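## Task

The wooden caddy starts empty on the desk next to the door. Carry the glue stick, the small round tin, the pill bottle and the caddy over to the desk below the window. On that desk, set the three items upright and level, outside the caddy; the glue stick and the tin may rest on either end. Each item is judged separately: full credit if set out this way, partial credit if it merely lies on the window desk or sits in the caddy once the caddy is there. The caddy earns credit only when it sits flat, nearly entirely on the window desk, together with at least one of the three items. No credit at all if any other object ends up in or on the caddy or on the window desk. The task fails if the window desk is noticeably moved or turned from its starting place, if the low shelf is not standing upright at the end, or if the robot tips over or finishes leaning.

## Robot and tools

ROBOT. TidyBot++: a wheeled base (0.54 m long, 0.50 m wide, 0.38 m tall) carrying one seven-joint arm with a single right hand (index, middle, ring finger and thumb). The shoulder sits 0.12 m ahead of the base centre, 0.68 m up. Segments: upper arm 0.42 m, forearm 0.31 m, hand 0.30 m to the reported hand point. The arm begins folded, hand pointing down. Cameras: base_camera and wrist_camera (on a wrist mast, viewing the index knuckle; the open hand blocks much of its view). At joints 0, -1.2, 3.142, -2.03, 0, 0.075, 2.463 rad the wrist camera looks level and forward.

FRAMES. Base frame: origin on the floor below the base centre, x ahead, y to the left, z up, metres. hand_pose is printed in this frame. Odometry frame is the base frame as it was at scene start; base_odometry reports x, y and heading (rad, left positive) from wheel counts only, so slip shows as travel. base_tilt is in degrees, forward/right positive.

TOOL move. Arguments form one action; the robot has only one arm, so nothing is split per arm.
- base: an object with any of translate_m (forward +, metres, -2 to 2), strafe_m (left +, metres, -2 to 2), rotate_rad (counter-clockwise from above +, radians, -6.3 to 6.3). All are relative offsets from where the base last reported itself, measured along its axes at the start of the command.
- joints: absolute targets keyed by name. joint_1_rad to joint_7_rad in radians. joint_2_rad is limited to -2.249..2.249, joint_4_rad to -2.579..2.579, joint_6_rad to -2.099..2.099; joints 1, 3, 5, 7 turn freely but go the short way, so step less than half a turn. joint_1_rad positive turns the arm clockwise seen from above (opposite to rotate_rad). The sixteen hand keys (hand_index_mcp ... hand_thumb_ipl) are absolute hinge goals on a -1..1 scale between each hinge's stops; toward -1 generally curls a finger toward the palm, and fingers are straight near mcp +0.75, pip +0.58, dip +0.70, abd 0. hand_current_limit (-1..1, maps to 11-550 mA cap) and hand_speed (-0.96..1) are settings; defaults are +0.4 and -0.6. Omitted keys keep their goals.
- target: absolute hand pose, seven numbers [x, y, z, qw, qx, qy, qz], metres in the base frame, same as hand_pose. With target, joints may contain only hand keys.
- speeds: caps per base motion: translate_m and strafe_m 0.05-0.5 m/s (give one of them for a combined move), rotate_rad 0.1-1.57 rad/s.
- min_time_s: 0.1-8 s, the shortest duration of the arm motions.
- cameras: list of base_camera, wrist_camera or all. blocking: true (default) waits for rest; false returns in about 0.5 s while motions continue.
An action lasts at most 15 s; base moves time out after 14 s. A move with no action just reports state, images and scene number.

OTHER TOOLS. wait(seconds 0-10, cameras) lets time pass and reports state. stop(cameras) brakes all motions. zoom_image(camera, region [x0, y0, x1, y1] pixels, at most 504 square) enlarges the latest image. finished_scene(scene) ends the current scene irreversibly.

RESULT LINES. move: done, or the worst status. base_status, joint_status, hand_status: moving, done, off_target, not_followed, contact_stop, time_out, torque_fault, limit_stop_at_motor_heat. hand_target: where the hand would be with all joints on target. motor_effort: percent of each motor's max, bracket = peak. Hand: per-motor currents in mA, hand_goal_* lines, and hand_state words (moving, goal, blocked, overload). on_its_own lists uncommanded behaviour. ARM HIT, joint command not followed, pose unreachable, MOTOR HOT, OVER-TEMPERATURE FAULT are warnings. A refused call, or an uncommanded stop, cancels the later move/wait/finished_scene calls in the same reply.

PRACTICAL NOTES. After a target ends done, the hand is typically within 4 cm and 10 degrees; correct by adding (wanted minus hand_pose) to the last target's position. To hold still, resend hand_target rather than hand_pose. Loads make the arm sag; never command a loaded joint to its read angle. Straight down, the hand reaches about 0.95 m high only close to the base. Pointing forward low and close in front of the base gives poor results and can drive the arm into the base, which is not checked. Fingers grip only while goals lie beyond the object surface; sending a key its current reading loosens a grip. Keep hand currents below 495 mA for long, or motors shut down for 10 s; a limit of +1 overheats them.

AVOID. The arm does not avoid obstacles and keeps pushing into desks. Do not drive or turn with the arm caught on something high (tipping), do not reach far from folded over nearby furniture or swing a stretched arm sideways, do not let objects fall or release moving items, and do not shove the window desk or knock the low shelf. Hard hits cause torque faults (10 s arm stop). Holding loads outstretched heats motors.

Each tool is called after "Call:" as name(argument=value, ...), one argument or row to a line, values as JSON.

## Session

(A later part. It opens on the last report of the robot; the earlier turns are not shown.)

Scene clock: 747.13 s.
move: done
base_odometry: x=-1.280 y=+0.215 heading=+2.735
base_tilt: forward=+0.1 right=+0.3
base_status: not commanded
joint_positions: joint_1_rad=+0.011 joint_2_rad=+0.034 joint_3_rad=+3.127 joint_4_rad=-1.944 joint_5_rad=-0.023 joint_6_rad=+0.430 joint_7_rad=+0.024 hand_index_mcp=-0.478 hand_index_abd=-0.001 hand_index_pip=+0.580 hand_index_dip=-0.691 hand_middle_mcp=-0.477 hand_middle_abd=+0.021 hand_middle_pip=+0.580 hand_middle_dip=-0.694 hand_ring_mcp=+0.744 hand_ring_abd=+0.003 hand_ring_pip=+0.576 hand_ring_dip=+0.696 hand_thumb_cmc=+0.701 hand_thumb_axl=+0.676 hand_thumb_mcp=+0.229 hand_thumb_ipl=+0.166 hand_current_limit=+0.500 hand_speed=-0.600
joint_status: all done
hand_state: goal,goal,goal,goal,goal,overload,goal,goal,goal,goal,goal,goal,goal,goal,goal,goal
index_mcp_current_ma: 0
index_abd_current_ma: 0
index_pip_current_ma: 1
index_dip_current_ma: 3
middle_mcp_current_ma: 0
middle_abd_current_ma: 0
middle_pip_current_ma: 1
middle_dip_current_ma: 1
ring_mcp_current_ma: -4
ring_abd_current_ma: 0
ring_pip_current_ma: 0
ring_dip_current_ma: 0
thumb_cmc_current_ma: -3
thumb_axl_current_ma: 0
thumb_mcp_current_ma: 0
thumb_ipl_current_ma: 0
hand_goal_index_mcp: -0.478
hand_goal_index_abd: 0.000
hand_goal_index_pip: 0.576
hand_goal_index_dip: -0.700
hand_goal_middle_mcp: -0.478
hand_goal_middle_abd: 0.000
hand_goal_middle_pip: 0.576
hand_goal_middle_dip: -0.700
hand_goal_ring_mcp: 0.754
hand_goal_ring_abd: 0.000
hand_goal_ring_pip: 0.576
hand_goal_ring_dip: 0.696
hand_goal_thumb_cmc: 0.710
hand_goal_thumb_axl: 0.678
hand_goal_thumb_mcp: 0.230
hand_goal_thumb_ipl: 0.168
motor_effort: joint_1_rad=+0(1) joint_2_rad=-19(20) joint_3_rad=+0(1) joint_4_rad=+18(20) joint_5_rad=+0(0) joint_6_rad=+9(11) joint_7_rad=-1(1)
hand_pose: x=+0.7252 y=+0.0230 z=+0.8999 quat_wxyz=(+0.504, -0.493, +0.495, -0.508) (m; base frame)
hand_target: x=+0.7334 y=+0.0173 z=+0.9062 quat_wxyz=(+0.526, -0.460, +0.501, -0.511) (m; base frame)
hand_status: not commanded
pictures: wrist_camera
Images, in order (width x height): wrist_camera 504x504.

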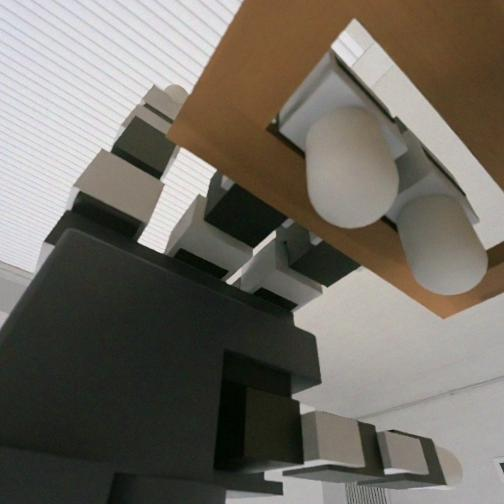

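Call:
move(
  joints={"joint_2_rad": 0.065, "joint_4_rad": -1.985, "joint_6_rad": 0.54},
  min_time_s=1.5,
  cameras=["wrist_camera"],
)

Call:
move(
  joints={"joint_2_rad": 0.08, "joint_4_rad": -2.0, "joint_6_rad": 0.56},
  min_time_s=1.5,
  cameras=["wrist_camera"],
)

Scene clock: 751.10 s.
move: done
base_odometry: x=-1.280 y=+0.215 heading=+2.735
base_tilt: forward=+0.1 right=+0.3
base_status: not commanded
joint_positions: joint_1_rad=+0.011 joint_2_rad=+0.040 joint_3_rad=+3.127 joint_4_rad=-1.963 joint_5_rad=-0.023 joint_6_rad=+0.458 joint_7_rad=+0.024 hand_index_mcp=-0.478 hand_index_abd=-0.001 hand_index_pip=+0.579 hand_index_dip=-0.696 hand_middle_mcp=-0.477 hand_middle_abd=+0.021 hand_middle_pip=+0.579 hand_middle_dip=-0.696 hand_ring_mcp=+0.744 hand_ring_abd=+0.003 hand_ring_pip=+0.576 hand_ring_dip=+0.696 hand_thumb_cmc=+0.701 hand_thumb_axl=+0.676 hand_thumb_mcp=+0.229 hand_thumb_ipl=+0.166 hand_current_limit=+0.500 hand_speed=-0.600
joint_status: all done
hand_state: goal,goal,goal,goal,goal,overload,goal,goal,goal,goal,goal,goal,goal,goal,goal,goal
index_mcp_current_ma: 0
index_abd_current_ma: 0
index_pip_current_ma: 0
index_dip_current_ma: 1
middle_mcp_current_ma: 0
middle_abd_current_ma: 0
middle_pip_current_ma: 0
middle_dip_current_ma: 1
ring_mcp_current_ma: -4
ring_abd_current_ma: 0
ring_pip_current_ma: 0
ring_dip_current_ma: 0
thumb_cmc_current_ma: -3
thumb_axl_current_ma: 0
thumb_mcp_current_ma: 0
thumb_ipl_current_ma: 0
hand_goal_index_mcp: -0.478
hand_goal_index_abd: 0.000
hand_goal_index_pip: 0.576
hand_goal_index_dip: -0.700
hand_goal_middle_mcp: -0.478
hand_goal_middle_abd: 0.000
hand_goal_middle_pip: 0.576
hand_goal_middle_dip: -0.700
hand_goal_ring_mcp: 0.754
hand_goal_ring_abd: 0.000
hand_goal_ring_pip: 0.576
hand_goal_ring_dip: 0.696
hand_goal_thumb_cmc: 0.710
hand_goal_thumb_axl: 0.678
hand_goal_thumb_mcp: 0.230
hand_goal_thumb_ipl: 0.168
motor_effort: joint_1_rad=-1(1) joint_2_rad=-17(19) joint_3_rad=+0(1) joint_4_rad=+17(19) joint_5_rad=+0(0) joint_6_rad=+9(10) joint_7_rad=-1(1)
hand_pose: x=+0.7247 y=+0.0228 z=+0.8932 quat_wxyz=(+0.504, -0.493, +0.495, -0.509) (m; base frame)
hand_target: x=+0.7318 y=+0.0171 z=+0.8915 quat_wxyz=(+0.522, -0.464, +0.505, -0.508) (m; base frame)
hand_status: not commanded
pictures: wrist_camera
Images, in order (width x height): wrist_camera 504x504.

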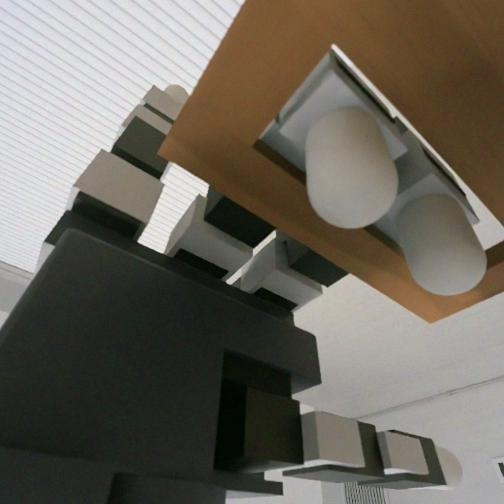

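Scene clock: 752.90 s.
move: done
base_odometry: x=-1.280 y=+0.215 heading=+2.735
base_tilt: forward=+0.1 right=+0.3
base_status: not commanded
joint_positions: joint_1_rad=+0.011 joint_2_rad=+0.049 joint_3_rad=+3.127 joint_4_rad=-1.973 joint_5_rad=-0.023 joint_6_rad=+0.483 joint_7_rad=+0.024 hand_index_mcp=-0.478 hand_index_abd=-0.001 hand_index_pip=+0.579 hand_index_dip=-0.696 hand_middle_mcp=-0.481 hand_middle_abd=+0.021 hand_middle_pip=+0.576 hand_middle_dip=-0.699 hand_ring_mcp=+0.744 hand_ring_abd=+0.003 hand_ring_pip=+0.576 hand_ring_dip=+0.696 hand_thumb_cmc=+0.701 hand_thumb_axl=+0.676 hand_thumb_mcp=+0.229 hand_thumb_ipl=+0.166 hand_current_limit=+0.500 hand_speed=-0.600
joint_status: all done
hand_state: goal,goal,goal,goal,goal,overload,goal,goal,goal,goal,goal,goal,goal,goal,goal,goal
index_mcp_current_ma: 0
index_abd_current_ma: 0
index_pip_current_ma: 0
index_dip_current_ma: 1
middle_mcp_current_ma: 0
middle_abd_current_ma: 0
middle_pip_current_ma: 0
middle_dip_current_ma: 0
ring_mcp_current_ma: -4
ring_abd_current_ma: 0
ring_pip_current_ma: 0
ring_dip_current_ma: 0
thumb_cmc_current_ma: -3
thumb_axl_current_ma: 0
thumb_mcp_current_ma: 0
thumb_ipl_current_ma: 0
hand_goal_index_mcp: -0.478
hand_goal_index_abd: 0.000
hand_goal_index_pip: 0.576
hand_goal_index_dip: -0.700
hand_goal_middle_mcp: -0.478
hand_goal_middle_abd: 0.000
hand_goal_middle_pip: 0.576
hand_goal_middle_dip: -0.700
hand_goal_ring_mcp: 0.754
hand_goal_ring_abd: 0.000
hand_goal_ring_pip: 0.576
hand_goal_ring_dip: 0.696
hand_goal_thumb_cmc: 0.710
hand_goal_thumb_axl: 0.678
hand_goal_thumb_mcp: 0.230
hand_goal_thumb_ipl: 0.168
motor_effort: joint_1_rad=+0(1) joint_2_rad=-17(19) joint_3_rad=+0(1) joint_4_rad=+16(17) joint_5_rad=+0(0) joint_6_rad=+8(10) joint_7_rad=-1(1)
hand_pose: x=+0.7265 y=+0.0226 z=+0.8897 quat_wxyz=(+0.505, -0.491, +0.493, -0.511) (m; base frame)
hand_target: x=+0.7329 y=+0.0168 z=+0.8797 quat_wxyz=(+0.519, -0.466, +0.508, -0.506) (m; base frame)
hand_status: not commanded
pictures: wrist_camera
Images, in order (width x height): wrist_camera 504x504.

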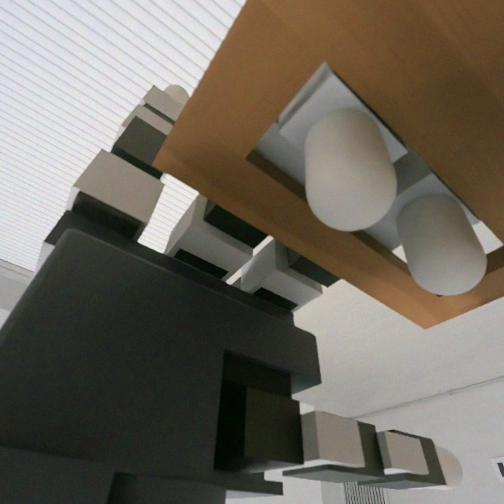

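Call:
move(
  joints={"hand_index_dip": -0.609, "hand_middle_dip": -0.609, "hand_current_limit": -0.4, "joint_2_rad": 0.035},
  min_time_s=0.8,
)

Call:
move(
  base={"translate_m": 0.025},
  speeds={"translate_m": 0.05},
  cameras=["wrist_camera"],
)

Scene clock: 755.47 s.
move: done
base_odometry: x=-1.280 y=+0.215 heading=+2.735
base_tilt: forward=+0.1 right=+0.3
base_status: not commanded
joint_positions: joint_1_rad=+0.011 joint_2_rad=+0.047 joint_3_rad=+3.127 joint_4_rad=-1.975 joint_5_rad=-0.023 joint_6_rad=+0.488 joint_7_rad=+0.024 hand_index_mcp=-0.481 hand_index_abd=-0.001 hand_index_pip=+0.575 hand_index_dip=-0.611 hand_middle_mcp=-0.480 hand_middle_abd=+0.021 hand_middle_pip=+0.573 hand_middle_dip=-0.614 hand_ring_mcp=+0.744 hand_ring_abd=+0.003 hand_ring_pip=+0.576 hand_ring_dip=+0.696 hand_thumb_cmc=+0.701 hand_thumb_axl=+0.676 hand_thumb_mcp=+0.229 hand_thumb_ipl=+0.166 hand_current_limit=-0.400 hand_speed=-0.600
joint_status: all done
hand_state: goal,goal,goal,goal,goal,overload,goal,goal,goal,goal,goal,goal,goal,goal,goal,goal
index_mcp_current_ma: -1
index_abd_current_ma: 0
index_pip_current_ma: 0
index_dip_current_ma: -1
middle_mcp_current_ma: 0
middle_abd_current_ma: 0
middle_pip_current_ma: 0
middle_dip_current_ma: -1
ring_mcp_current_ma: -4
ring_abd_current_ma: 0
ring_pip_current_ma: 0
ring_dip_current_ma: 0
thumb_cmc_current_ma: -3
thumb_axl_current_ma: 0
thumb_mcp_current_ma: 0
thumb_ipl_current_ma: 0
hand_goal_index_mcp: -0.478
hand_goal_index_abd: 0.000
hand_goal_index_pip: 0.576
hand_goal_index_dip: -0.608
hand_goal_middle_mcp: -0.478
hand_goal_middle_abd: 0.000
hand_goal_middle_pip: 0.576
hand_goal_middle_dip: -0.608
hand_goal_ring_mcp: 0.754
hand_goal_ring_abd: 0.000
hand_goal_ring_pip: 0.576
hand_goal_ring_dip: 0.696
hand_goal_thumb_cmc: 0.710
hand_goal_thumb_axl: 0.678
hand_goal_thumb_mcp: 0.230
hand_goal_thumb_ipl: 0.168
motor_effort: joint_1_rad=-1(1) joint_2_rad=-16(18) joint_3_rad=+0(1) joint_4_rad=+16(16) joint_5_rad=+0(1) joint_6_rad=+7(8) joint_7_rad=-1(1)
hand_pose: x=+0.7262 y=+0.0225 z=+0.8913 quat_wxyz=(+0.507, -0.490, +0.492, -0.512) (m; base frame)
hand_target: x=+0.7234 y=+0.0170 z=+0.9071 quat_wxyz=(+0.530, -0.455, +0.496, -0.516) (m; base frame)
hand_status: not commanded
pictures: none

Scene clock: 756.47 s.
move: done
base_odometry: x=-1.303 y=+0.224 heading=+2.735
base_tilt: forward=+0.1 right=+0.3
base_status: done
joint_positions: joint_1_rad=+0.011 joint_2_rad=+0.044 joint_3_rad=+3.127 joint_4_rad=-1.979 joint_5_rad=-0.023 joint_6_rad=+0.489 joint_7_rad=+0.024 hand_index_mcp=-0.482 hand_index_abd=-0.001 hand_index_pip=+0.573 hand_index_dip=-0.611 hand_middle_mcp=-0.482 hand_middle_abd=+0.020 hand_middle_pip=+0.573 hand_middle_dip=-0.611 hand_ring_mcp=+0.744 hand_ring_abd=+0.003 hand_ring_pip=+0.576 hand_ring_dip=+0.696 hand_thumb_cmc=+0.701 hand_thumb_axl=+0.676 hand_thumb_mcp=+0.229 hand_thumb_ipl=+0.166 hand_current_limit=-0.400 hand_speed=-0.600
joint_status: not commanded
hand_state: goal,goal,goal,goal,goal,overload,goal,goal,goal,goal,goal,goal,goal,goal,goal,goal
index_mcp_current_ma: -1
index_abd_current_ma: 0
index_pip_current_ma: 0
index_dip_current_ma: 0
middle_mcp_current_ma: -1
middle_abd_current_ma: 0
middle_pip_current_ma: 0
middle_dip_current_ma: 0
ring_mcp_current_ma: -4
ring_abd_current_ma: 0
ring_pip_current_ma: 0
ring_dip_current_ma: 0
thumb_cmc_current_ma: -3
thumb_axl_current_ma: 0
thumb_mcp_current_ma: 0
thumb_ipl_current_ma: 0
hand_goal_index_mcp: -0.478
hand_goal_index_abd: 0.000
hand_goal_index_pip: 0.576
hand_goal_index_dip: -0.608
hand_goal_middle_mcp: -0.478
hand_goal_middle_abd: 0.000
hand_goal_middle_pip: 0.576
hand_goal_middle_dip: -0.608
hand_goal_ring_mcp: 0.754
hand_goal_ring_abd: 0.000
hand_goal_ring_pip: 0.576
hand_goal_ring_dip: 0.696
hand_goal_thumb_cmc: 0.710
hand_goal_thumb_axl: 0.678
hand_goal_thumb_mcp: 0.230
hand_goal_thumb_ipl: 0.168
motor_effort: joint_1_rad=-1(1) joint_2_rad=-17(19) joint_3_rad=+0(1) joint_4_rad=+16(17) joint_5_rad=+0(1) joint_6_rad=+8(9) joint_7_rad=-1(1)
hand_pose: x=+0.7246 y=+0.0226 z=+0.8909 quat_wxyz=(+0.506, -0.490, +0.492, -0.512) (m; base frame)
hand_target: x=+0.7234 y=+0.0170 z=+0.9071 quat_wxyz=(+0.530, -0.455, +0.496, -0.516) (m; base frame)
hand_status: not commanded
pictures: wrist_camera
Images, in order (width x height): wrist_camera 504x504.

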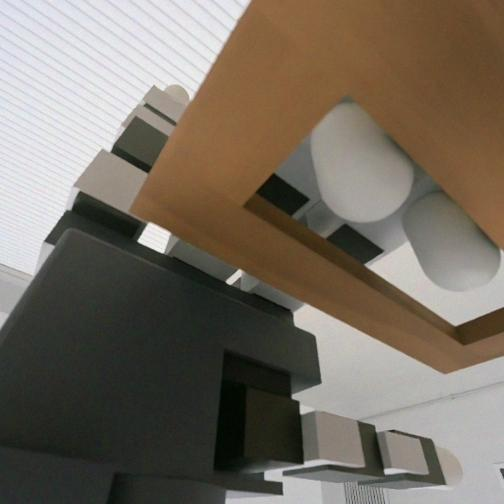

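Call:
move(
  joints={"joint_2_rad": 0.015},
  min_time_s=0.6,
)

Call:
move(
  base={"translate_m": 0.015},
  speeds={"translate_m": 0.05},
  cameras=["wrist_camera"],
)

Scene clock: 758.53 s.
move: done
base_odometry: x=-1.303 y=+0.224 heading=+2.735
base_tilt: forward=+0.1 right=+0.3
base_status: not commanded
joint_positions: joint_1_rad=+0.011 joint_2_rad=+0.033 joint_3_rad=+3.127 joint_4_rad=-1.980 joint_5_rad=-0.023 joint_6_rad=+0.489 joint_7_rad=+0.024 hand_index_mcp=-0.482 hand_index_abd=-0.001 hand_index_pip=+0.574 hand_index_dip=-0.611 hand_middle_mcp=-0.482 hand_middle_abd=+0.020 hand_middle_pip=+0.573 hand_middle_dip=-0.611 hand_ring_mcp=+0.744 hand_ring_abd=+0.003 hand_ring_pip=+0.576 hand_ring_dip=+0.696 hand_thumb_cmc=+0.701 hand_thumb_axl=+0.676 hand_thumb_mcp=+0.229 hand_thumb_ipl=+0.166 hand_current_limit=-0.400 hand_speed=-0.600
joint_status: all done
hand_state: goal,goal,goal,goal,goal,overload,goal,goal,goal,goal,goal,goal,goal,goal,goal,goal
index_mcp_current_ma: -1
index_abd_current_ma: 0
index_pip_current_ma: 0
index_dip_current_ma: 0
middle_mcp_current_ma: -1
middle_abd_current_ma: 0
middle_pip_current_ma: 0
middle_dip_current_ma: 0
ring_mcp_current_ma: -4
ring_abd_current_ma: 0
ring_pip_current_ma: 0
ring_dip_current_ma: 0
thumb_cmc_current_ma: -3
thumb_axl_current_ma: 0
thumb_mcp_current_ma: 0
thumb_ipl_current_ma: 0
hand_goal_index_mcp: -0.478
hand_goal_index_abd: 0.000
hand_goal_index_pip: 0.576
hand_goal_index_dip: -0.608
hand_goal_middle_mcp: -0.478
hand_goal_middle_abd: 0.000
hand_goal_middle_pip: 0.576
hand_goal_middle_dip: -0.608
hand_goal_ring_mcp: 0.754
hand_goal_ring_abd: 0.000
hand_goal_ring_pip: 0.576
hand_goal_ring_dip: 0.696
hand_goal_thumb_cmc: 0.710
hand_goal_thumb_axl: 0.678
hand_goal_thumb_mcp: 0.230
hand_goal_thumb_ipl: 0.168
motor_effort: joint_1_rad=-1(1) joint_2_rad=-17(19) joint_3_rad=+1(1) joint_4_rad=+17(17) joint_5_rad=+0(1) joint_6_rad=+8(9) joint_7_rad=-1(1)
hand_pose: x=+0.7220 y=+0.0226 z=+0.8971 quat_wxyz=(+0.509, -0.487, +0.489, -0.514) (m; base frame)
hand_target: x=+0.7188 y=+0.0171 z=+0.9191 quat_wxyz=(+0.535, -0.450, +0.490, -0.521) (m; base frame)
hand_status: not commanded
pictures: none

Scene clock: 759.33 s.
move: done
base_odometry: x=-1.317 y=+0.230 heading=+2.735
base_tilt: forward=+0.1 right=+0.3
base_status: done
joint_positions: joint_1_rad=+0.011 joint_2_rad=+0.027 joint_3_rad=+3.127 joint_4_rad=-1.981 joint_5_rad=-0.023 joint_6_rad=+0.489 joint_7_rad=+0.024 hand_index_mcp=-0.481 hand_index_abd=-0.001 hand_index_pip=+0.574 hand_index_dip=-0.611 hand_middle_mcp=-0.481 hand_middle_abd=+0.020 hand_middle_pip=+0.574 hand_middle_dip=-0.611 hand_ring_mcp=+0.744 hand_ring_abd=+0.003 hand_ring_pip=+0.576 hand_ring_dip=+0.696 hand_thumb_cmc=+0.701 hand_thumb_axl=+0.676 hand_thumb_mcp=+0.229 hand_thumb_ipl=+0.166 hand_current_limit=-0.400 hand_speed=-0.600
joint_status: not commanded
hand_state: goal,goal,goal,goal,goal,overload,goal,goal,goal,goal,goal,goal,goal,goal,goal,goal
index_mcp_current_ma: -1
index_abd_current_ma: 0
index_pip_current_ma: 0
index_dip_current_ma: 0
middle_mcp_current_ma: -1
middle_abd_current_ma: 0
middle_pip_current_ma: 0
middle_dip_current_ma: 0
ring_mcp_current_ma: -4
ring_abd_current_ma: 0
ring_pip_current_ma: 0
ring_dip_current_ma: 0
thumb_cmc_current_ma: -3
thumb_axl_current_ma: 0
thumb_mcp_current_ma: 0
thumb_ipl_current_ma: 0
hand_goal_index_mcp: -0.478
hand_goal_index_abd: 0.000
hand_goal_index_pip: 0.576
hand_goal_index_dip: -0.608
hand_goal_middle_mcp: -0.478
hand_goal_middle_abd: 0.000
hand_goal_middle_pip: 0.576
hand_goal_middle_dip: -0.608
hand_goal_ring_mcp: 0.754
hand_goal_ring_abd: 0.000
hand_goal_ring_pip: 0.576
hand_goal_ring_dip: 0.696
hand_goal_thumb_cmc: 0.710
hand_goal_thumb_axl: 0.678
hand_goal_thumb_mcp: 0.230
hand_goal_thumb_ipl: 0.168
motor_effort: joint_1_rad=-1(1) joint_2_rad=-18(21) joint_3_rad=+1(1) joint_4_rad=+17(17) joint_5_rad=+0(1) joint_6_rad=+8(9) joint_7_rad=-1(1)
hand_pose: x=+0.7206 y=+0.0226 z=+0.8999 quat_wxyz=(+0.510, -0.486, +0.488, -0.515) (m; base frame)
hand_target: x=+0.7188 y=+0.0171 z=+0.9191 quat_wxyz=(+0.535, -0.450, +0.490, -0.521) (m; base frame)
hand_status: not commanded
pictures: wrist_camera
Images, in order (width x height): wrist_camera 504x504.

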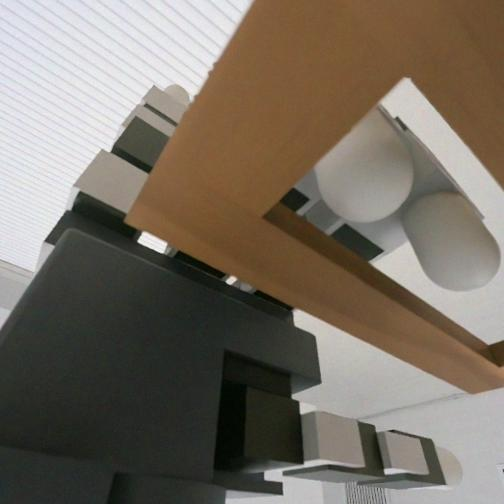

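Call:
move(
  base={"translate_m": 0.014},
  speeds={"translate_m": 0.05},
  cameras=["wrist_camera"],
)

Scene clock: 763.03 s.
move: done
base_odometry: x=-1.330 y=+0.236 heading=+2.735
base_tilt: forward=+0.1 right=+0.3
base_status: done
joint_positions: joint_1_rad=+0.011 joint_2_rad=+0.024 joint_3_rad=+3.127 joint_4_rad=-1.981 joint_5_rad=-0.023 joint_6_rad=+0.489 joint_7_rad=+0.024 hand_index_mcp=-0.481 hand_index_abd=-0.001 hand_index_pip=+0.574 hand_index_dip=-0.611 hand_middle_mcp=-0.481 hand_middle_abd=+0.020 hand_middle_pip=+0.574 hand_middle_dip=-0.611 hand_ring_mcp=+0.744 hand_ring_abd=+0.003 hand_ring_pip=+0.576 hand_ring_dip=+0.696 hand_thumb_cmc=+0.701 hand_thumb_axl=+0.676 hand_thumb_mcp=+0.229 hand_thumb_ipl=+0.166 hand_current_limit=-0.400 hand_speed=-0.600
joint_status: not commanded
hand_state: goal,goal,goal,goal,goal,overload,goal,goal,goal,goal,goal,goal,goal,goal,goal,goal
index_mcp_current_ma: -1
index_abd_current_ma: 0
index_pip_current_ma: 0
index_dip_current_ma: 0
middle_mcp_current_ma: -1
middle_abd_current_ma: 0
middle_pip_current_ma: 0
middle_dip_current_ma: 0
ring_mcp_current_ma: -4
ring_abd_current_ma: 0
ring_pip_current_ma: 0
ring_dip_current_ma: 0
thumb_cmc_current_ma: -3
thumb_axl_current_ma: 0
thumb_mcp_current_ma: 0
thumb_ipl_current_ma: 0
hand_goal_index_mcp: -0.478
hand_goal_index_abd: 0.000
hand_goal_index_pip: 0.576
hand_goal_index_dip: -0.608
hand_goal_middle_mcp: -0.478
hand_goal_middle_abd: 0.000
hand_goal_middle_pip: 0.576
hand_goal_middle_dip: -0.608
hand_goal_ring_mcp: 0.754
hand_goal_ring_abd: 0.000
hand_goal_ring_pip: 0.576
hand_goal_ring_dip: 0.696
hand_goal_thumb_cmc: 0.710
hand_goal_thumb_axl: 0.678
hand_goal_thumb_mcp: 0.230
hand_goal_thumb_ipl: 0.168
motor_effort: joint_1_rad=-1(1) joint_2_rad=-17(19) joint_3_rad=+0(0) joint_4_rad=+16(17) joint_5_rad=+0(0) joint_6_rad=+8(9) joint_7_rad=-1(1)
hand_pose: x=+0.7198 y=+0.0226 z=+0.9016 quat_wxyz=(+0.511, -0.485, +0.487, -0.516) (m; base frame)
hand_target: x=+0.7188 y=+0.0171 z=+0.9191 quat_wxyz=(+0.535, -0.450, +0.490, -0.521) (m; base frame)
hand_status: not commanded
pictures: wrist_camera
Images, in order (width x height): wrist_camera 504x504.

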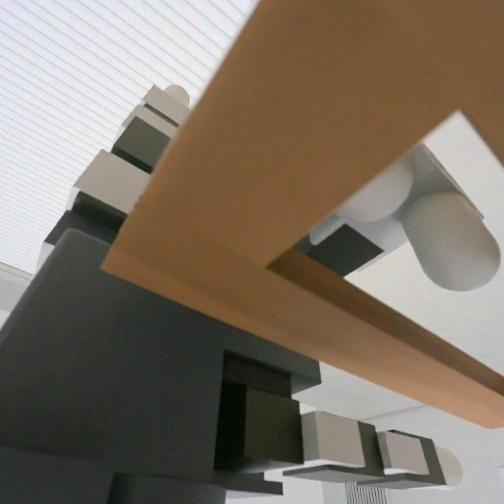

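Call:
move(
  base={"translate_m": 0.008},
  speeds={"translate_m": 0.05},
)

Call:
move(
  joints={"joint_2_rad": 0.0, "joint_6_rad": 0.40},
  min_time_s=1,
  cameras=["wrist_camera"],
)

Scene clock: 766.93 s.
move: done
base_odometry: x=-1.338 y=+0.239 heading=+2.735
base_tilt: forward=+0.1 right=+0.3
base_status: done
joint_positions: joint_1_rad=+0.011 joint_2_rad=+0.022 joint_3_rad=+3.127 joint_4_rad=-1.982 joint_5_rad=-0.023 joint_6_rad=+0.489 joint_7_rad=+0.024 hand_index_mcp=-0.481 hand_index_abd=-0.001 hand_index_pip=+0.574 hand_index_dip=-0.611 hand_middle_mcp=-0.481 hand_middle_abd=+0.020 hand_middle_pip=+0.574 hand_middle_dip=-0.611 hand_ring_mcp=+0.744 hand_ring_abd=+0.003 hand_ring_pip=+0.576 hand_ring_dip=+0.696 hand_thumb_cmc=+0.701 hand_thumb_axl=+0.676 hand_thumb_mcp=+0.229 hand_thumb_ipl=+0.166 hand_current_limit=-0.400 hand_speed=-0.600
joint_status: not commanded
hand_state: goal,goal,goal,goal,goal,overload,goal,goal,goal,goal,goal,goal,goal,goal,goal,goal
index_mcp_current_ma: 0
index_abd_current_ma: 0
index_pip_current_ma: 0
index_dip_current_ma: 0
middle_mcp_current_ma: -1
middle_abd_current_ma: 0
middle_pip_current_ma: 0
middle_dip_current_ma: 0
ring_mcp_current_ma: -4
ring_abd_current_ma: 0
ring_pip_current_ma: 0
ring_dip_current_ma: 0
thumb_cmc_current_ma: -3
thumb_axl_current_ma: 0
thumb_mcp_current_ma: 0
thumb_ipl_current_ma: 0
hand_goal_index_mcp: -0.478
hand_goal_index_abd: 0.000
hand_goal_index_pip: 0.576
hand_goal_index_dip: -0.608
hand_goal_middle_mcp: -0.478
hand_goal_middle_abd: 0.000
hand_goal_middle_pip: 0.576
hand_goal_middle_dip: -0.608
hand_goal_ring_mcp: 0.754
hand_goal_ring_abd: 0.000
hand_goal_ring_pip: 0.576
hand_goal_ring_dip: 0.696
hand_goal_thumb_cmc: 0.710
hand_goal_thumb_axl: 0.678
hand_goal_thumb_mcp: 0.230
hand_goal_thumb_ipl: 0.168
motor_effort: joint_1_rad=-1(1) joint_2_rad=-17(20) joint_3_rad=+0(1) joint_4_rad=+17(17) joint_5_rad=+0(0) joint_6_rad=+8(9) joint_7_rad=-1(1)
hand_pose: x=+0.7193 y=+0.0226 z=+0.9027 quat_wxyz=(+0.511, -0.485, +0.487, -0.516) (m; base frame)
hand_target: x=+0.7188 y=+0.0171 z=+0.9191 quat_wxyz=(+0.535, -0.450, +0.490, -0.521) (m; base frame)
hand_status: not commanded
pictures: none

Scene clock: 768.23 s.
move: done
base_odometry: x=-1.338 y=+0.239 heading=+2.735
base_tilt: forward=+0.1 right=+0.3
base_status: not commanded
joint_positions: joint_1_rad=+0.011 joint_2_rad=+0.019 joint_3_rad=+3.127 joint_4_rad=-1.982 joint_5_rad=-0.023 joint_6_rad=+0.471 joint_7_rad=+0.024 hand_index_mcp=-0.481 hand_index_abd=-0.001 hand_index_pip=+0.574 hand_index_dip=-0.611 hand_middle_mcp=-0.481 hand_middle_abd=+0.020 hand_middle_pip=+0.574 hand_middle_dip=-0.611 hand_ring_mcp=+0.744 hand_ring_abd=+0.003 hand_ring_pip=+0.576 hand_ring_dip=+0.696 hand_thumb_cmc=+0.701 hand_thumb_axl=+0.676 hand_thumb_mcp=+0.229 hand_thumb_ipl=+0.166 hand_current_limit=-0.400 hand_speed=-0.600
joint_status: all done
hand_state: goal,goal,goal,goal,goal,overload,goal,goal,goal,goal,goal,goal,goal,goal,goal,goal
index_mcp_current_ma: 0
index_abd_current_ma: 0
index_pip_current_ma: 0
index_dip_current_ma: 0
middle_mcp_current_ma: -1
middle_abd_current_ma: 0
middle_pip_current_ma: 0
middle_dip_current_ma: 0
ring_mcp_current_ma: -4
ring_abd_current_ma: 0
ring_pip_current_ma: 0
ring_dip_current_ma: 0
thumb_cmc_current_ma: -3
thumb_axl_current_ma: 0
thumb_mcp_current_ma: 0
thumb_ipl_current_ma: 0
hand_goal_index_mcp: -0.478
hand_goal_index_abd: 0.000
hand_goal_index_pip: 0.576
hand_goal_index_dip: -0.608
hand_goal_middle_mcp: -0.478
hand_goal_middle_abd: 0.000
hand_goal_middle_pip: 0.576
hand_goal_middle_dip: -0.608
hand_goal_ring_mcp: 0.754
hand_goal_ring_abd: 0.000
hand_goal_ring_pip: 0.576
hand_goal_ring_dip: 0.696
hand_goal_thumb_cmc: 0.710
hand_goal_thumb_axl: 0.678
hand_goal_thumb_mcp: 0.230
hand_goal_thumb_ipl: 0.168
motor_effort: joint_1_rad=-1(1) joint_2_rad=-17(18) joint_3_rad=+0(1) joint_4_rad=+17(17) joint_5_rad=+0(0) joint_6_rad=+8(9) joint_7_rad=-1(1)
hand_pose: x=+0.7174 y=+0.0227 z=+0.8988 quat_wxyz=(+0.508, -0.489, +0.491, -0.513) (m; base frame)
hand_target: x=+0.7042 y=+0.0192 z=+0.8793 quat_wxyz=(+0.500, -0.487, +0.527, -0.485) (m; base frame)
hand_status: not commanded
pictures: wrist_camera
Images, in order (width x height): wrist_camera 504x504.

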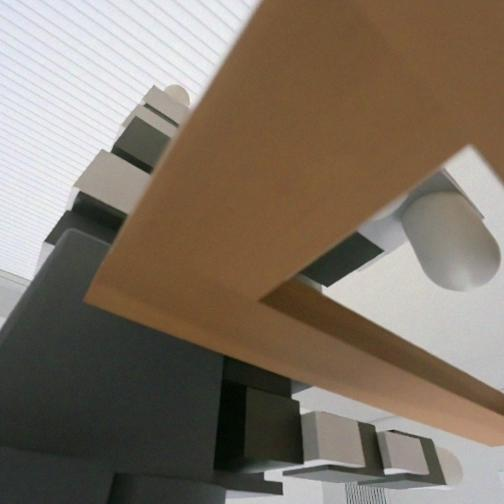

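Call:
move(
  joints={"joint_2_rad": -0.012, "joint_4_rad": -1.905, "joint_6_rad": 0.29},
  min_time_s=1.5,
  cameras=["wrist_camera"],
)

Scene clock: 772.07 s.
move: done
base_odometry: x=-1.338 y=+0.239 heading=+2.735
base_tilt: forward=+0.1 right=+0.3
base_status: not commanded
joint_positions: joint_1_rad=+0.011 joint_2_rad=+0.007 joint_3_rad=+3.127 joint_4_rad=-1.923 joint_5_rad=-0.023 joint_6_rad=+0.374 joint_7_rad=+0.024 hand_index_mcp=-0.481 hand_index_abd=-0.001 hand_index_pip=+0.574 hand_index_dip=-0.611 hand_middle_mcp=-0.481 hand_middle_abd=+0.020 hand_middle_pip=+0.574 hand_middle_dip=-0.611 hand_ring_mcp=+0.744 hand_ring_abd=+0.003 hand_ring_pip=+0.576 hand_ring_dip=+0.696 hand_thumb_cmc=+0.701 hand_thumb_axl=+0.676 hand_thumb_mcp=+0.229 hand_thumb_ipl=+0.166 hand_current_limit=-0.400 hand_speed=-0.600
joint_status: all done
hand_state: goal,goal,goal,goal,goal,overload,goal,goal,goal,goal,goal,goal,goal,goal,goal,goal
index_mcp_current_ma: 0
index_abd_current_ma: 0
index_pip_current_ma: 0
index_dip_current_ma: 0
middle_mcp_current_ma: -1
middle_abd_current_ma: 0
middle_pip_current_ma: 0
middle_dip_current_ma: 0
ring_mcp_current_ma: -4
ring_abd_current_ma: 0
ring_pip_current_ma: 0
ring_dip_current_ma: 0
thumb_cmc_current_ma: -3
thumb_axl_current_ma: 0
thumb_mcp_current_ma: 0
thumb_ipl_current_ma: 0
hand_goal_index_mcp: -0.478
hand_goal_index_abd: 0.000
hand_goal_index_pip: 0.576
hand_goal_index_dip: -0.608
hand_goal_middle_mcp: -0.478
hand_goal_middle_abd: 0.000
hand_goal_middle_pip: 0.576
hand_goal_middle_dip: -0.608
hand_goal_ring_mcp: 0.754
hand_goal_ring_abd: 0.000
hand_goal_ring_pip: 0.576
hand_goal_ring_dip: 0.696
hand_goal_thumb_cmc: 0.710
hand_goal_thumb_axl: 0.678
hand_goal_thumb_mcp: 0.230
hand_goal_thumb_ipl: 0.168
motor_effort: joint_1_rad=-1(1) joint_2_rad=-17(19) joint_3_rad=+0(1) joint_4_rad=+17(18) joint_5_rad=+0(1) joint_6_rad=+8(10) joint_7_rad=-1(1)
hand_pose: x=+0.7188 y=+0.0235 z=+0.9118 quat_wxyz=(+0.502, -0.496, +0.497, -0.506) (m; base frame)
hand_target: x=+0.7111 y=+0.0206 z=+0.9097 quat_wxyz=(+0.501, -0.488, +0.527, -0.482) (m; base frame)
hand_status: not commanded
pictures: wrist_camera
Images, in order (width x height): wrist_camera 504x504.

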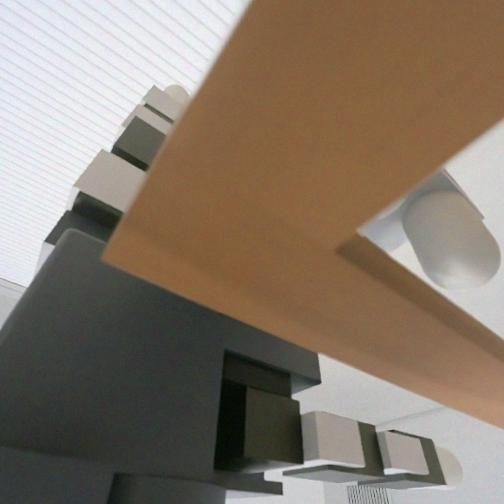

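Call:
move(
  joints={"joint_2_rad": -0.025, "joint_4_rad": -1.83, "joint_6_rad": 0.20},
  min_time_s=1.5,
  cameras=["wrist_camera"],
)

Call:
move(
  joints={"joint_2_rad": -0.05, "joint_4_rad": -1.70, "joint_6_rad": 0.04},
  min_time_s=1.5,
  cameras=["wrist_camera"],
)

Scene clock: 775.60 s.
move: done
base_odometry: x=-1.338 y=+0.239 heading=+2.735
base_tilt: forward=+0.1 right=+0.3
base_status: not commanded
joint_positions: joint_1_rad=+0.011 joint_2_rad=-0.007 joint_3_rad=+3.127 joint_4_rad=-1.848 joint_5_rad=-0.023 joint_6_rad=+0.284 joint_7_rad=+0.024 hand_index_mcp=-0.481 hand_index_abd=-0.001 hand_index_pip=+0.574 hand_index_dip=-0.611 hand_middle_mcp=-0.481 hand_middle_abd=+0.020 hand_middle_pip=+0.574 hand_middle_dip=-0.611 hand_ring_mcp=+0.744 hand_ring_abd=+0.003 hand_ring_pip=+0.576 hand_ring_dip=+0.696 hand_thumb_cmc=+0.701 hand_thumb_axl=+0.676 hand_thumb_mcp=+0.229 hand_thumb_ipl=+0.166 hand_current_limit=-0.400 hand_speed=-0.600
joint_status: all done
hand_state: goal,goal,goal,goal,goal,overload,goal,goal,goal,goal,goal,goal,goal,goal,goal,goal
index_mcp_current_ma: 0
index_abd_current_ma: 0
index_pip_current_ma: 0
index_dip_current_ma: 0
middle_mcp_current_ma: -1
middle_abd_current_ma: 0
middle_pip_current_ma: 0
middle_dip_current_ma: 0
ring_mcp_current_ma: -4
ring_abd_current_ma: 0
ring_pip_current_ma: 0
ring_dip_current_ma: 0
thumb_cmc_current_ma: -3
thumb_axl_current_ma: 0
thumb_mcp_current_ma: 0
thumb_ipl_current_ma: 0
hand_goal_index_mcp: -0.478
hand_goal_index_abd: 0.000
hand_goal_index_pip: 0.576
hand_goal_index_dip: -0.608
hand_goal_middle_mcp: -0.478
hand_goal_middle_abd: 0.000
hand_goal_middle_pip: 0.576
hand_goal_middle_dip: -0.608
hand_goal_ring_mcp: 0.754
hand_goal_ring_abd: 0.000
hand_goal_ring_pip: 0.576
hand_goal_ring_dip: 0.696
hand_goal_thumb_cmc: 0.710
hand_goal_thumb_axl: 0.678
hand_goal_thumb_mcp: 0.230
hand_goal_thumb_ipl: 0.168
motor_effort: joint_1_rad=-1(1) joint_2_rad=-17(19) joint_3_rad=+0(1) joint_4_rad=+17(19) joint_5_rad=+0(1) joint_6_rad=+9(9) joint_7_rad=-1(1)
hand_pose: x=+0.7216 y=+0.0242 z=+0.9372 quat_wxyz=(+0.502, -0.497, +0.497, -0.504) (m; base frame)
hand_target: x=+0.7130 y=+0.0217 z=+0.9357 quat_wxyz=(+0.502, -0.489, +0.527, -0.481) (m; base frame)
hand_status: not commanded
pictures: wrist_camera
Images, in order (width x height): wrist_camera 504x504.

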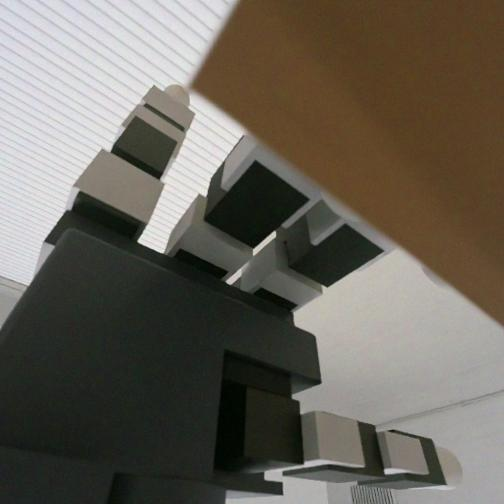

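Scene clock: 777.40 s.
move: done
base_odometry: x=-1.338 y=+0.239 heading=+2.735
base_tilt: forward=+0.1 right=+0.3
base_status: not commanded
joint_positions: joint_1_rad=+0.011 joint_2_rad=-0.033 joint_3_rad=+3.127 joint_4_rad=-1.717 joint_5_rad=-0.023 joint_6_rad=+0.124 joint_7_rad=+0.024 hand_index_mcp=-0.481 hand_index_abd=-0.001 hand_index_pip=+0.574 hand_index_dip=-0.611 hand_middle_mcp=-0.481 hand_middle_abd=+0.020 hand_middle_pip=+0.574 hand_middle_dip=-0.611 hand_ring_mcp=+0.744 hand_ring_abd=+0.003 hand_ring_pip=+0.576 hand_ring_dip=+0.696 hand_thumb_cmc=+0.701 hand_thumb_axl=+0.676 hand_thumb_mcp=+0.229 hand_thumb_ipl=+0.166 hand_current_limit=-0.400 hand_speed=-0.600
joint_status: all done
hand_state: goal,goal,goal,goal,goal,overload,goal,goal,goal,goal,goal,goal,goal,goal,goal,goal
index_mcp_current_ma: 0
index_abd_current_ma: 0
index_pip_current_ma: 0
index_dip_current_ma: 0
middle_mcp_current_ma: -1
middle_abd_current_ma: 0
middle_pip_current_ma: 0
middle_dip_current_ma: 0
ring_mcp_current_ma: -4
ring_abd_current_ma: 0
ring_pip_current_ma: 0
ring_dip_current_ma: 0
thumb_cmc_current_ma: -3
thumb_axl_current_ma: 0
thumb_mcp_current_ma: 0
thumb_ipl_current_ma: 0
hand_goal_index_mcp: -0.478
hand_goal_index_abd: 0.000
hand_goal_index_pip: 0.576
hand_goal_index_dip: -0.608
hand_goal_middle_mcp: -0.478
hand_goal_middle_abd: 0.000
hand_goal_middle_pip: 0.576
hand_goal_middle_dip: -0.608
hand_goal_ring_mcp: 0.754
hand_goal_ring_abd: 0.000
hand_goal_ring_pip: 0.576
hand_goal_ring_dip: 0.696
hand_goal_thumb_cmc: 0.710
hand_goal_thumb_axl: 0.678
hand_goal_thumb_mcp: 0.230
hand_goal_thumb_ipl: 0.168
motor_effort: joint_1_rad=+0(1) joint_2_rad=-16(18) joint_3_rad=+1(1) joint_4_rad=+18(19) joint_5_rad=+0(0) joint_6_rad=+8(10) joint_7_rad=-1(1)
hand_pose: x=+0.7196 y=+0.0254 z=+0.9846 quat_wxyz=(+0.502, -0.498, +0.497, -0.503) (m; base frame)
hand_target: x=+0.7094 y=+0.0238 z=+0.9819 quat_wxyz=(+0.502, -0.492, +0.527, -0.478) (m; base frame)
hand_status: not commanded
pictures: wrist_camera
Images, in order (width x height): wrist_camera 504x504.

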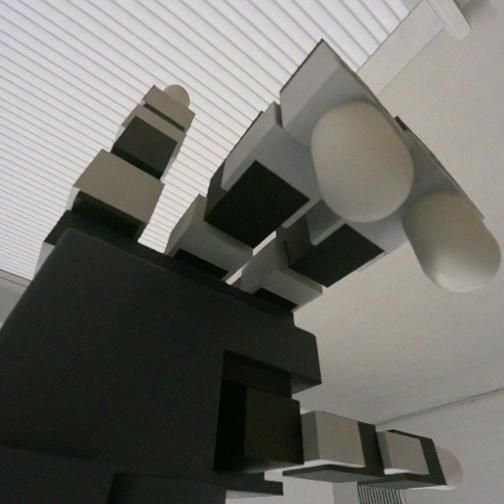

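Call:
move(
  joints={"joint_2_rad": -0.09, "joint_4_rad": -1.66, "joint_6_rad": -0.04},
  min_time_s=1,
)

Call:
move(
  base={"translate_m": -0.5},
  speeds={"translate_m": 0.35},
)

Call:
move(
  joints={"joint_1_rad": 0.0, "joint_2_rad": -0.45, "joint_4_rad": -1.8, "joint_6_rad": -0.4, "joint_7_rad": 2.46, "hand_index_mcp": 0.754, "hand_middle_mcp": 0.754, "hand_index_dip": 0.696, "hand_middle_dip": 0.696, "hand_current_limit": 0.3, "hand_speed": -0.3},
  cameras=["wrist_camera"],
)

Scene clock: 780.47 s.
move: done
base_odometry: x=-1.338 y=+0.239 heading=+2.735
base_tilt: forward=+0.1 right=+0.3
base_status: not commanded
joint_positions: joint_1_rad=+0.011 joint_2_rad=-0.074 joint_3_rad=+3.127 joint_4_rad=-1.678 joint_5_rad=-0.023 joint_6_rad=+0.044 joint_7_rad=+0.024 hand_index_mcp=-0.481 hand_index_abd=-0.001 hand_index_pip=+0.574 hand_index_dip=-0.611 hand_middle_mcp=-0.481 hand_middle_abd=+0.020 hand_middle_pip=+0.574 hand_middle_dip=-0.611 hand_ring_mcp=+0.744 hand_ring_abd=+0.003 hand_ring_pip=+0.576 hand_ring_dip=+0.696 hand_thumb_cmc=+0.701 hand_thumb_axl=+0.676 hand_thumb_mcp=+0.229 hand_thumb_ipl=+0.166 hand_current_limit=-0.400 hand_speed=-0.600
joint_status: all done
hand_state: goal,goal,goal,goal,goal,overload,goal,goal,goal,goal,goal,goal,goal,goal,goal,goal
index_mcp_current_ma: 0
index_abd_current_ma: 0
index_pip_current_ma: 0
index_dip_current_ma: 0
middle_mcp_current_ma: -1
middle_abd_current_ma: 0
middle_pip_current_ma: 0
middle_dip_current_ma: 0
ring_mcp_current_ma: -4
ring_abd_current_ma: 0
ring_pip_current_ma: 0
ring_dip_current_ma: 0
thumb_cmc_current_ma: -3
thumb_axl_current_ma: 0
thumb_mcp_current_ma: 0
thumb_ipl_current_ma: 0
hand_goal_index_mcp: -0.478
hand_goal_index_abd: 0.000
hand_goal_index_pip: 0.576
hand_goal_index_dip: -0.608
hand_goal_middle_mcp: -0.478
hand_goal_middle_abd: 0.000
hand_goal_middle_pip: 0.576
hand_goal_middle_dip: -0.608
hand_goal_ring_mcp: 0.754
hand_goal_ring_abd: 0.000
hand_goal_ring_pip: 0.576
hand_goal_ring_dip: 0.696
hand_goal_thumb_cmc: 0.710
hand_goal_thumb_axl: 0.678
hand_goal_thumb_mcp: 0.230
hand_goal_thumb_ipl: 0.168
motor_effort: joint_1_rad=-1(1) joint_2_rad=-15(17) joint_3_rad=+0(1) joint_4_rad=+18(19) joint_5_rad=+0(0) joint_6_rad=+8(10) joint_7_rad=-1(1)
hand_pose: x=+0.7041 y=+0.0261 z=+1.0092 quat_wxyz=(+0.503, -0.499, +0.496, -0.503) (m; base frame)
hand_target: x=+0.6936 y=+0.0251 z=+1.0059 quat_wxyz=(+0.503, -0.493, +0.526, -0.477) (m; base frame)
hand_status: not commanded
pictures: none

Scene clock: 782.97 s.
move: done
base_odometry: x=-0.878 y=+0.041 heading=+2.735
base_tilt: forward=+0.1 right=+0.3
base_status: done
joint_positions: joint_1_rad=+0.011 joint_2_rad=-0.089 joint_3_rad=+3.127 joint_4_rad=-1.676 joint_5_rad=-0.023 joint_6_rad=+0.040 joint_7_rad=+0.024 hand_index_mcp=-0.480 hand_index_abd=-0.001 hand_index_pip=+0.574 hand_index_dip=-0.611 hand_middle_mcp=-0.480 hand_middle_abd=+0.020 hand_middle_pip=+0.574 hand_middle_dip=-0.611 hand_ring_mcp=+0.744 hand_ring_abd=+0.002 hand_ring_pip=+0.576 hand_ring_dip=+0.696 hand_thumb_cmc=+0.701 hand_thumb_axl=+0.676 hand_thumb_mcp=+0.229 hand_thumb_ipl=+0.166 hand_current_limit=-0.400 hand_speed=-0.600
joint_status: not commanded
hand_state: goal,goal,goal,goal,goal,overload,goal,goal,goal,goal,goal,goal,goal,goal,goal,goal
index_mcp_current_ma: 0
index_abd_current_ma: 0
index_pip_current_ma: 0
index_dip_current_ma: 0
middle_mcp_current_ma: 0
middle_abd_current_ma: 0
middle_pip_current_ma: 0
middle_dip_current_ma: 0
ring_mcp_current_ma: -4
ring_abd_current_ma: 0
ring_pip_current_ma: 0
ring_dip_current_ma: 0
thumb_cmc_current_ma: -3
thumb_axl_current_ma: 0
thumb_mcp_current_ma: 0
thumb_ipl_current_ma: 0
hand_goal_index_mcp: -0.478
hand_goal_index_abd: 0.000
hand_goal_index_pip: 0.576
hand_goal_index_dip: -0.608
hand_goal_middle_mcp: -0.478
hand_goal_middle_abd: 0.000
hand_goal_middle_pip: 0.576
hand_goal_middle_dip: -0.608
hand_goal_ring_mcp: 0.754
hand_goal_ring_abd: 0.000
hand_goal_ring_pip: 0.576
hand_goal_ring_dip: 0.696
hand_goal_thumb_cmc: 0.710
hand_goal_thumb_axl: 0.678
hand_goal_thumb_mcp: 0.230
hand_goal_thumb_ipl: 0.168
motor_effort: joint_1_rad=-1(3) joint_2_rad=-15(20) joint_3_rad=+0(2) joint_4_rad=+18(19) joint_5_rad=+0(0) joint_6_rad=+8(9) joint_7_rad=-1(1)
hand_pose: x=+0.6990 y=+0.0258 z=+1.0184 quat_wxyz=(+0.506, -0.495, +0.493, -0.506) (m; base frame)
hand_target: x=+0.6936 y=+0.0251 z=+1.0059 quat_wxyz=(+0.503, -0.493, +0.526, -0.477) (m; base frame)
hand_status: not commanded
pictures: none

Scene clock: 785.87 s.
move: done
base_odometry: x=-0.878 y=+0.041 heading=+2.735
base_tilt: forward=+0.1 right=+0.3
base_status: not commanded
joint_positions: joint_1_rad=+0.011 joint_2_rad=-0.442 joint_3_rad=+3.127 joint_4_rad=-1.779 joint_5_rad=-0.023 joint_6_rad=-0.316 joint_7_rad=+2.412 hand_index_mcp=+0.758 hand_index_abd=+0.001 hand_index_pip=+0.575 hand_index_dip=+0.693 hand_middle_mcp=+0.758 hand_middle_abd=+0.142 hand_middle_pip=+0.575 hand_middle_dip=+0.693 hand_ring_mcp=+0.760 hand_ring_abd=+0.002 hand_ring_pip=+0.576 hand_ring_dip=+0.696 hand_thumb_cmc=+0.714 hand_thumb_axl=+0.676 hand_thumb_mcp=+0.229 hand_thumb_ipl=+0.166 hand_current_limit=+0.300 hand_speed=-0.300
joint_status: all done
hand_state: goal,goal,goal,goal,goal,overload,goal,goal,goal,goal,goal,goal,goal,goal,goal,goal
index_mcp_current_ma: 1
index_abd_current_ma: 0
index_pip_current_ma: 0
index_dip_current_ma: 0
middle_mcp_current_ma: 1
middle_abd_current_ma: 0
middle_pip_current_ma: 0
middle_dip_current_ma: 0
ring_mcp_current_ma: 1
ring_abd_current_ma: 0
ring_pip_current_ma: 0
ring_dip_current_ma: 0
thumb_cmc_current_ma: 1
thumb_axl_current_ma: 0
thumb_mcp_current_ma: 0
thumb_ipl_current_ma: 0
hand_goal_index_mcp: 0.754
hand_goal_index_abd: 0.000
hand_goal_index_pip: 0.576
hand_goal_index_dip: 0.696
hand_goal_middle_mcp: 0.754
hand_goal_middle_abd: 0.000
hand_goal_middle_pip: 0.576
hand_goal_middle_dip: 0.696
hand_goal_ring_mcp: 0.754
hand_goal_ring_abd: 0.000
hand_goal_ring_pip: 0.576
hand_goal_ring_dip: 0.696
hand_goal_thumb_cmc: 0.710
hand_goal_thumb_axl: 0.678
hand_goal_thumb_mcp: 0.230
hand_goal_thumb_ipl: 0.168
motor_effort: joint_1_rad=+0(2) joint_2_rad=-5(17) joint_3_rad=+1(1) joint_4_rad=+18(19) joint_5_rad=+0(1) joint_6_rad=+9(10) joint_7_rad=-1(2)
hand_pose: x=+0.5498 y=-0.0675 z=+1.1570 quat_wxyz=(-0.269, -0.673, -0.298, -0.622) (m; base frame)
hand_target: x=+0.5497 y=-0.0603 z=+1.1242 quat_wxyz=(-0.258, -0.694, -0.327, -0.587) (m; base frame)
hand_status: not commanded
pictures: wrist_camera
Images, in order (width x height): wrist_camera 504x504.

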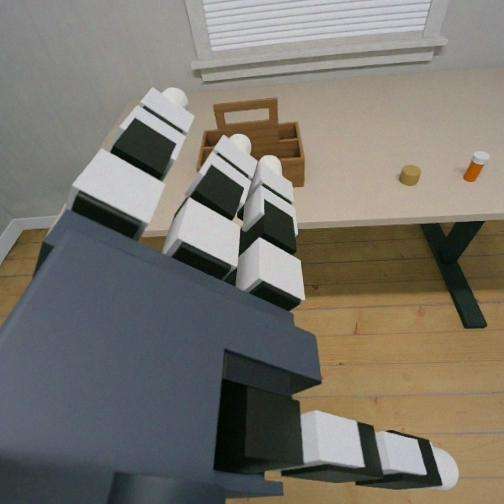

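Call:
move(
  joints={"joint_1_rad": -0.3},
  base={"strafe_m": -0.45},
  cameras=["wrist_camera"],
)

Call:
zoom_image(
  camera="wrist_camera",
  region=[250, 60, 504, 260],
)

Scene clock: 789.03 s.
move: done
base_odometry: x=-0.700 y=+0.455 heading=+2.735
base_tilt: forward=+0.1 right=+0.3
base_status: done
joint_positions: joint_1_rad=-0.278 joint_2_rad=-0.443 joint_3_rad=+3.128 joint_4_rad=-1.779 joint_5_rad=-0.023 joint_6_rad=-0.317 joint_7_rad=+2.413 hand_index_mcp=+0.759 hand_index_abd=+0.001 hand_index_pip=+0.575 hand_index_dip=+0.693 hand_middle_mcp=+0.759 hand_middle_abd=+0.144 hand_middle_pip=+0.575 hand_middle_dip=+0.693 hand_ring_mcp=+0.760 hand_ring_abd=+0.002 hand_ring_pip=+0.576 hand_ring_dip=+0.696 hand_thumb_cmc=+0.715 hand_thumb_axl=+0.676 hand_thumb_mcp=+0.229 hand_thumb_ipl=+0.166 hand_current_limit=+0.300 hand_speed=-0.300
joint_status: all done
hand_state: goal,goal,goal,goal,goal,overload,goal,goal,goal,goal,goal,goal,goal,goal,goal,goal
index_mcp_current_ma: 1
index_abd_current_ma: 0
index_pip_current_ma: 0
index_dip_current_ma: 0
middle_mcp_current_ma: 1
middle_abd_current_ma: 0
middle_pip_current_ma: 0
middle_dip_current_ma: 0
ring_mcp_current_ma: 2
ring_abd_current_ma: 0
ring_pip_current_ma: 0
ring_dip_current_ma: 0
thumb_cmc_current_ma: 1
thumb_axl_current_ma: 0
thumb_mcp_current_ma: 0
thumb_ipl_current_ma: 0
hand_goal_index_mcp: 0.754
hand_goal_index_abd: 0.000
hand_goal_index_pip: 0.576
hand_goal_index_dip: 0.696
hand_goal_middle_mcp: 0.754
hand_goal_middle_abd: 0.000
hand_goal_middle_pip: 0.576
hand_goal_middle_dip: 0.696
hand_goal_ring_mcp: 0.754
hand_goal_ring_abd: 0.000
hand_goal_ring_pip: 0.576
hand_goal_ring_dip: 0.696
hand_goal_thumb_cmc: 0.710
hand_goal_thumb_axl: 0.678
hand_goal_thumb_mcp: 0.230
hand_goal_thumb_ipl: 0.168
motor_effort: joint_1_rad=-1(2) joint_2_rad=-5(6) joint_3_rad=+1(3) joint_4_rad=+18(18) joint_5_rad=+0(1) joint_6_rad=+9(9) joint_7_rad=-1(1)
hand_pose: x=+0.5505 y=+0.0578 z=+1.1573 quat_wxyz=(-0.177, -0.623, -0.392, -0.654) (m; base frame)
hand_target: x=+0.5483 y=+0.0697 z=+1.1242 quat_wxyz=(-0.168, -0.638, -0.427, -0.619) (m; base frame)
hand_status: not commanded
pictures: wrist_camera
Images, in order (width x height): wrist_camera 504x504.

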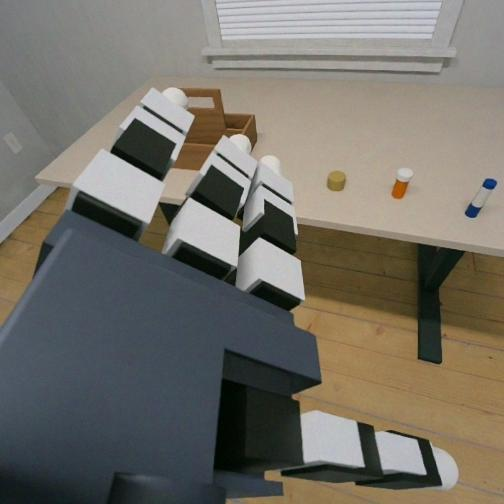

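Scaled by 1.984 from the camera's 504x504 image, which has a finer 720x720 frame.

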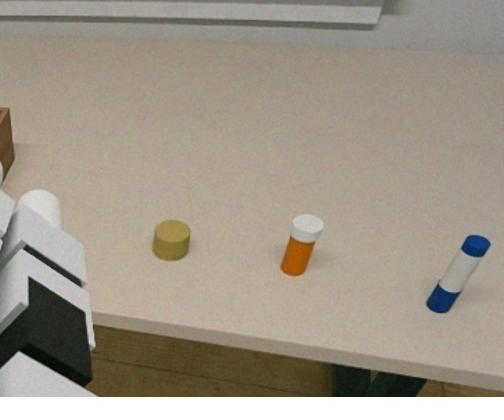

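Call:
finished_scene(
  scene=2,
)

The scene is finished: the task was done.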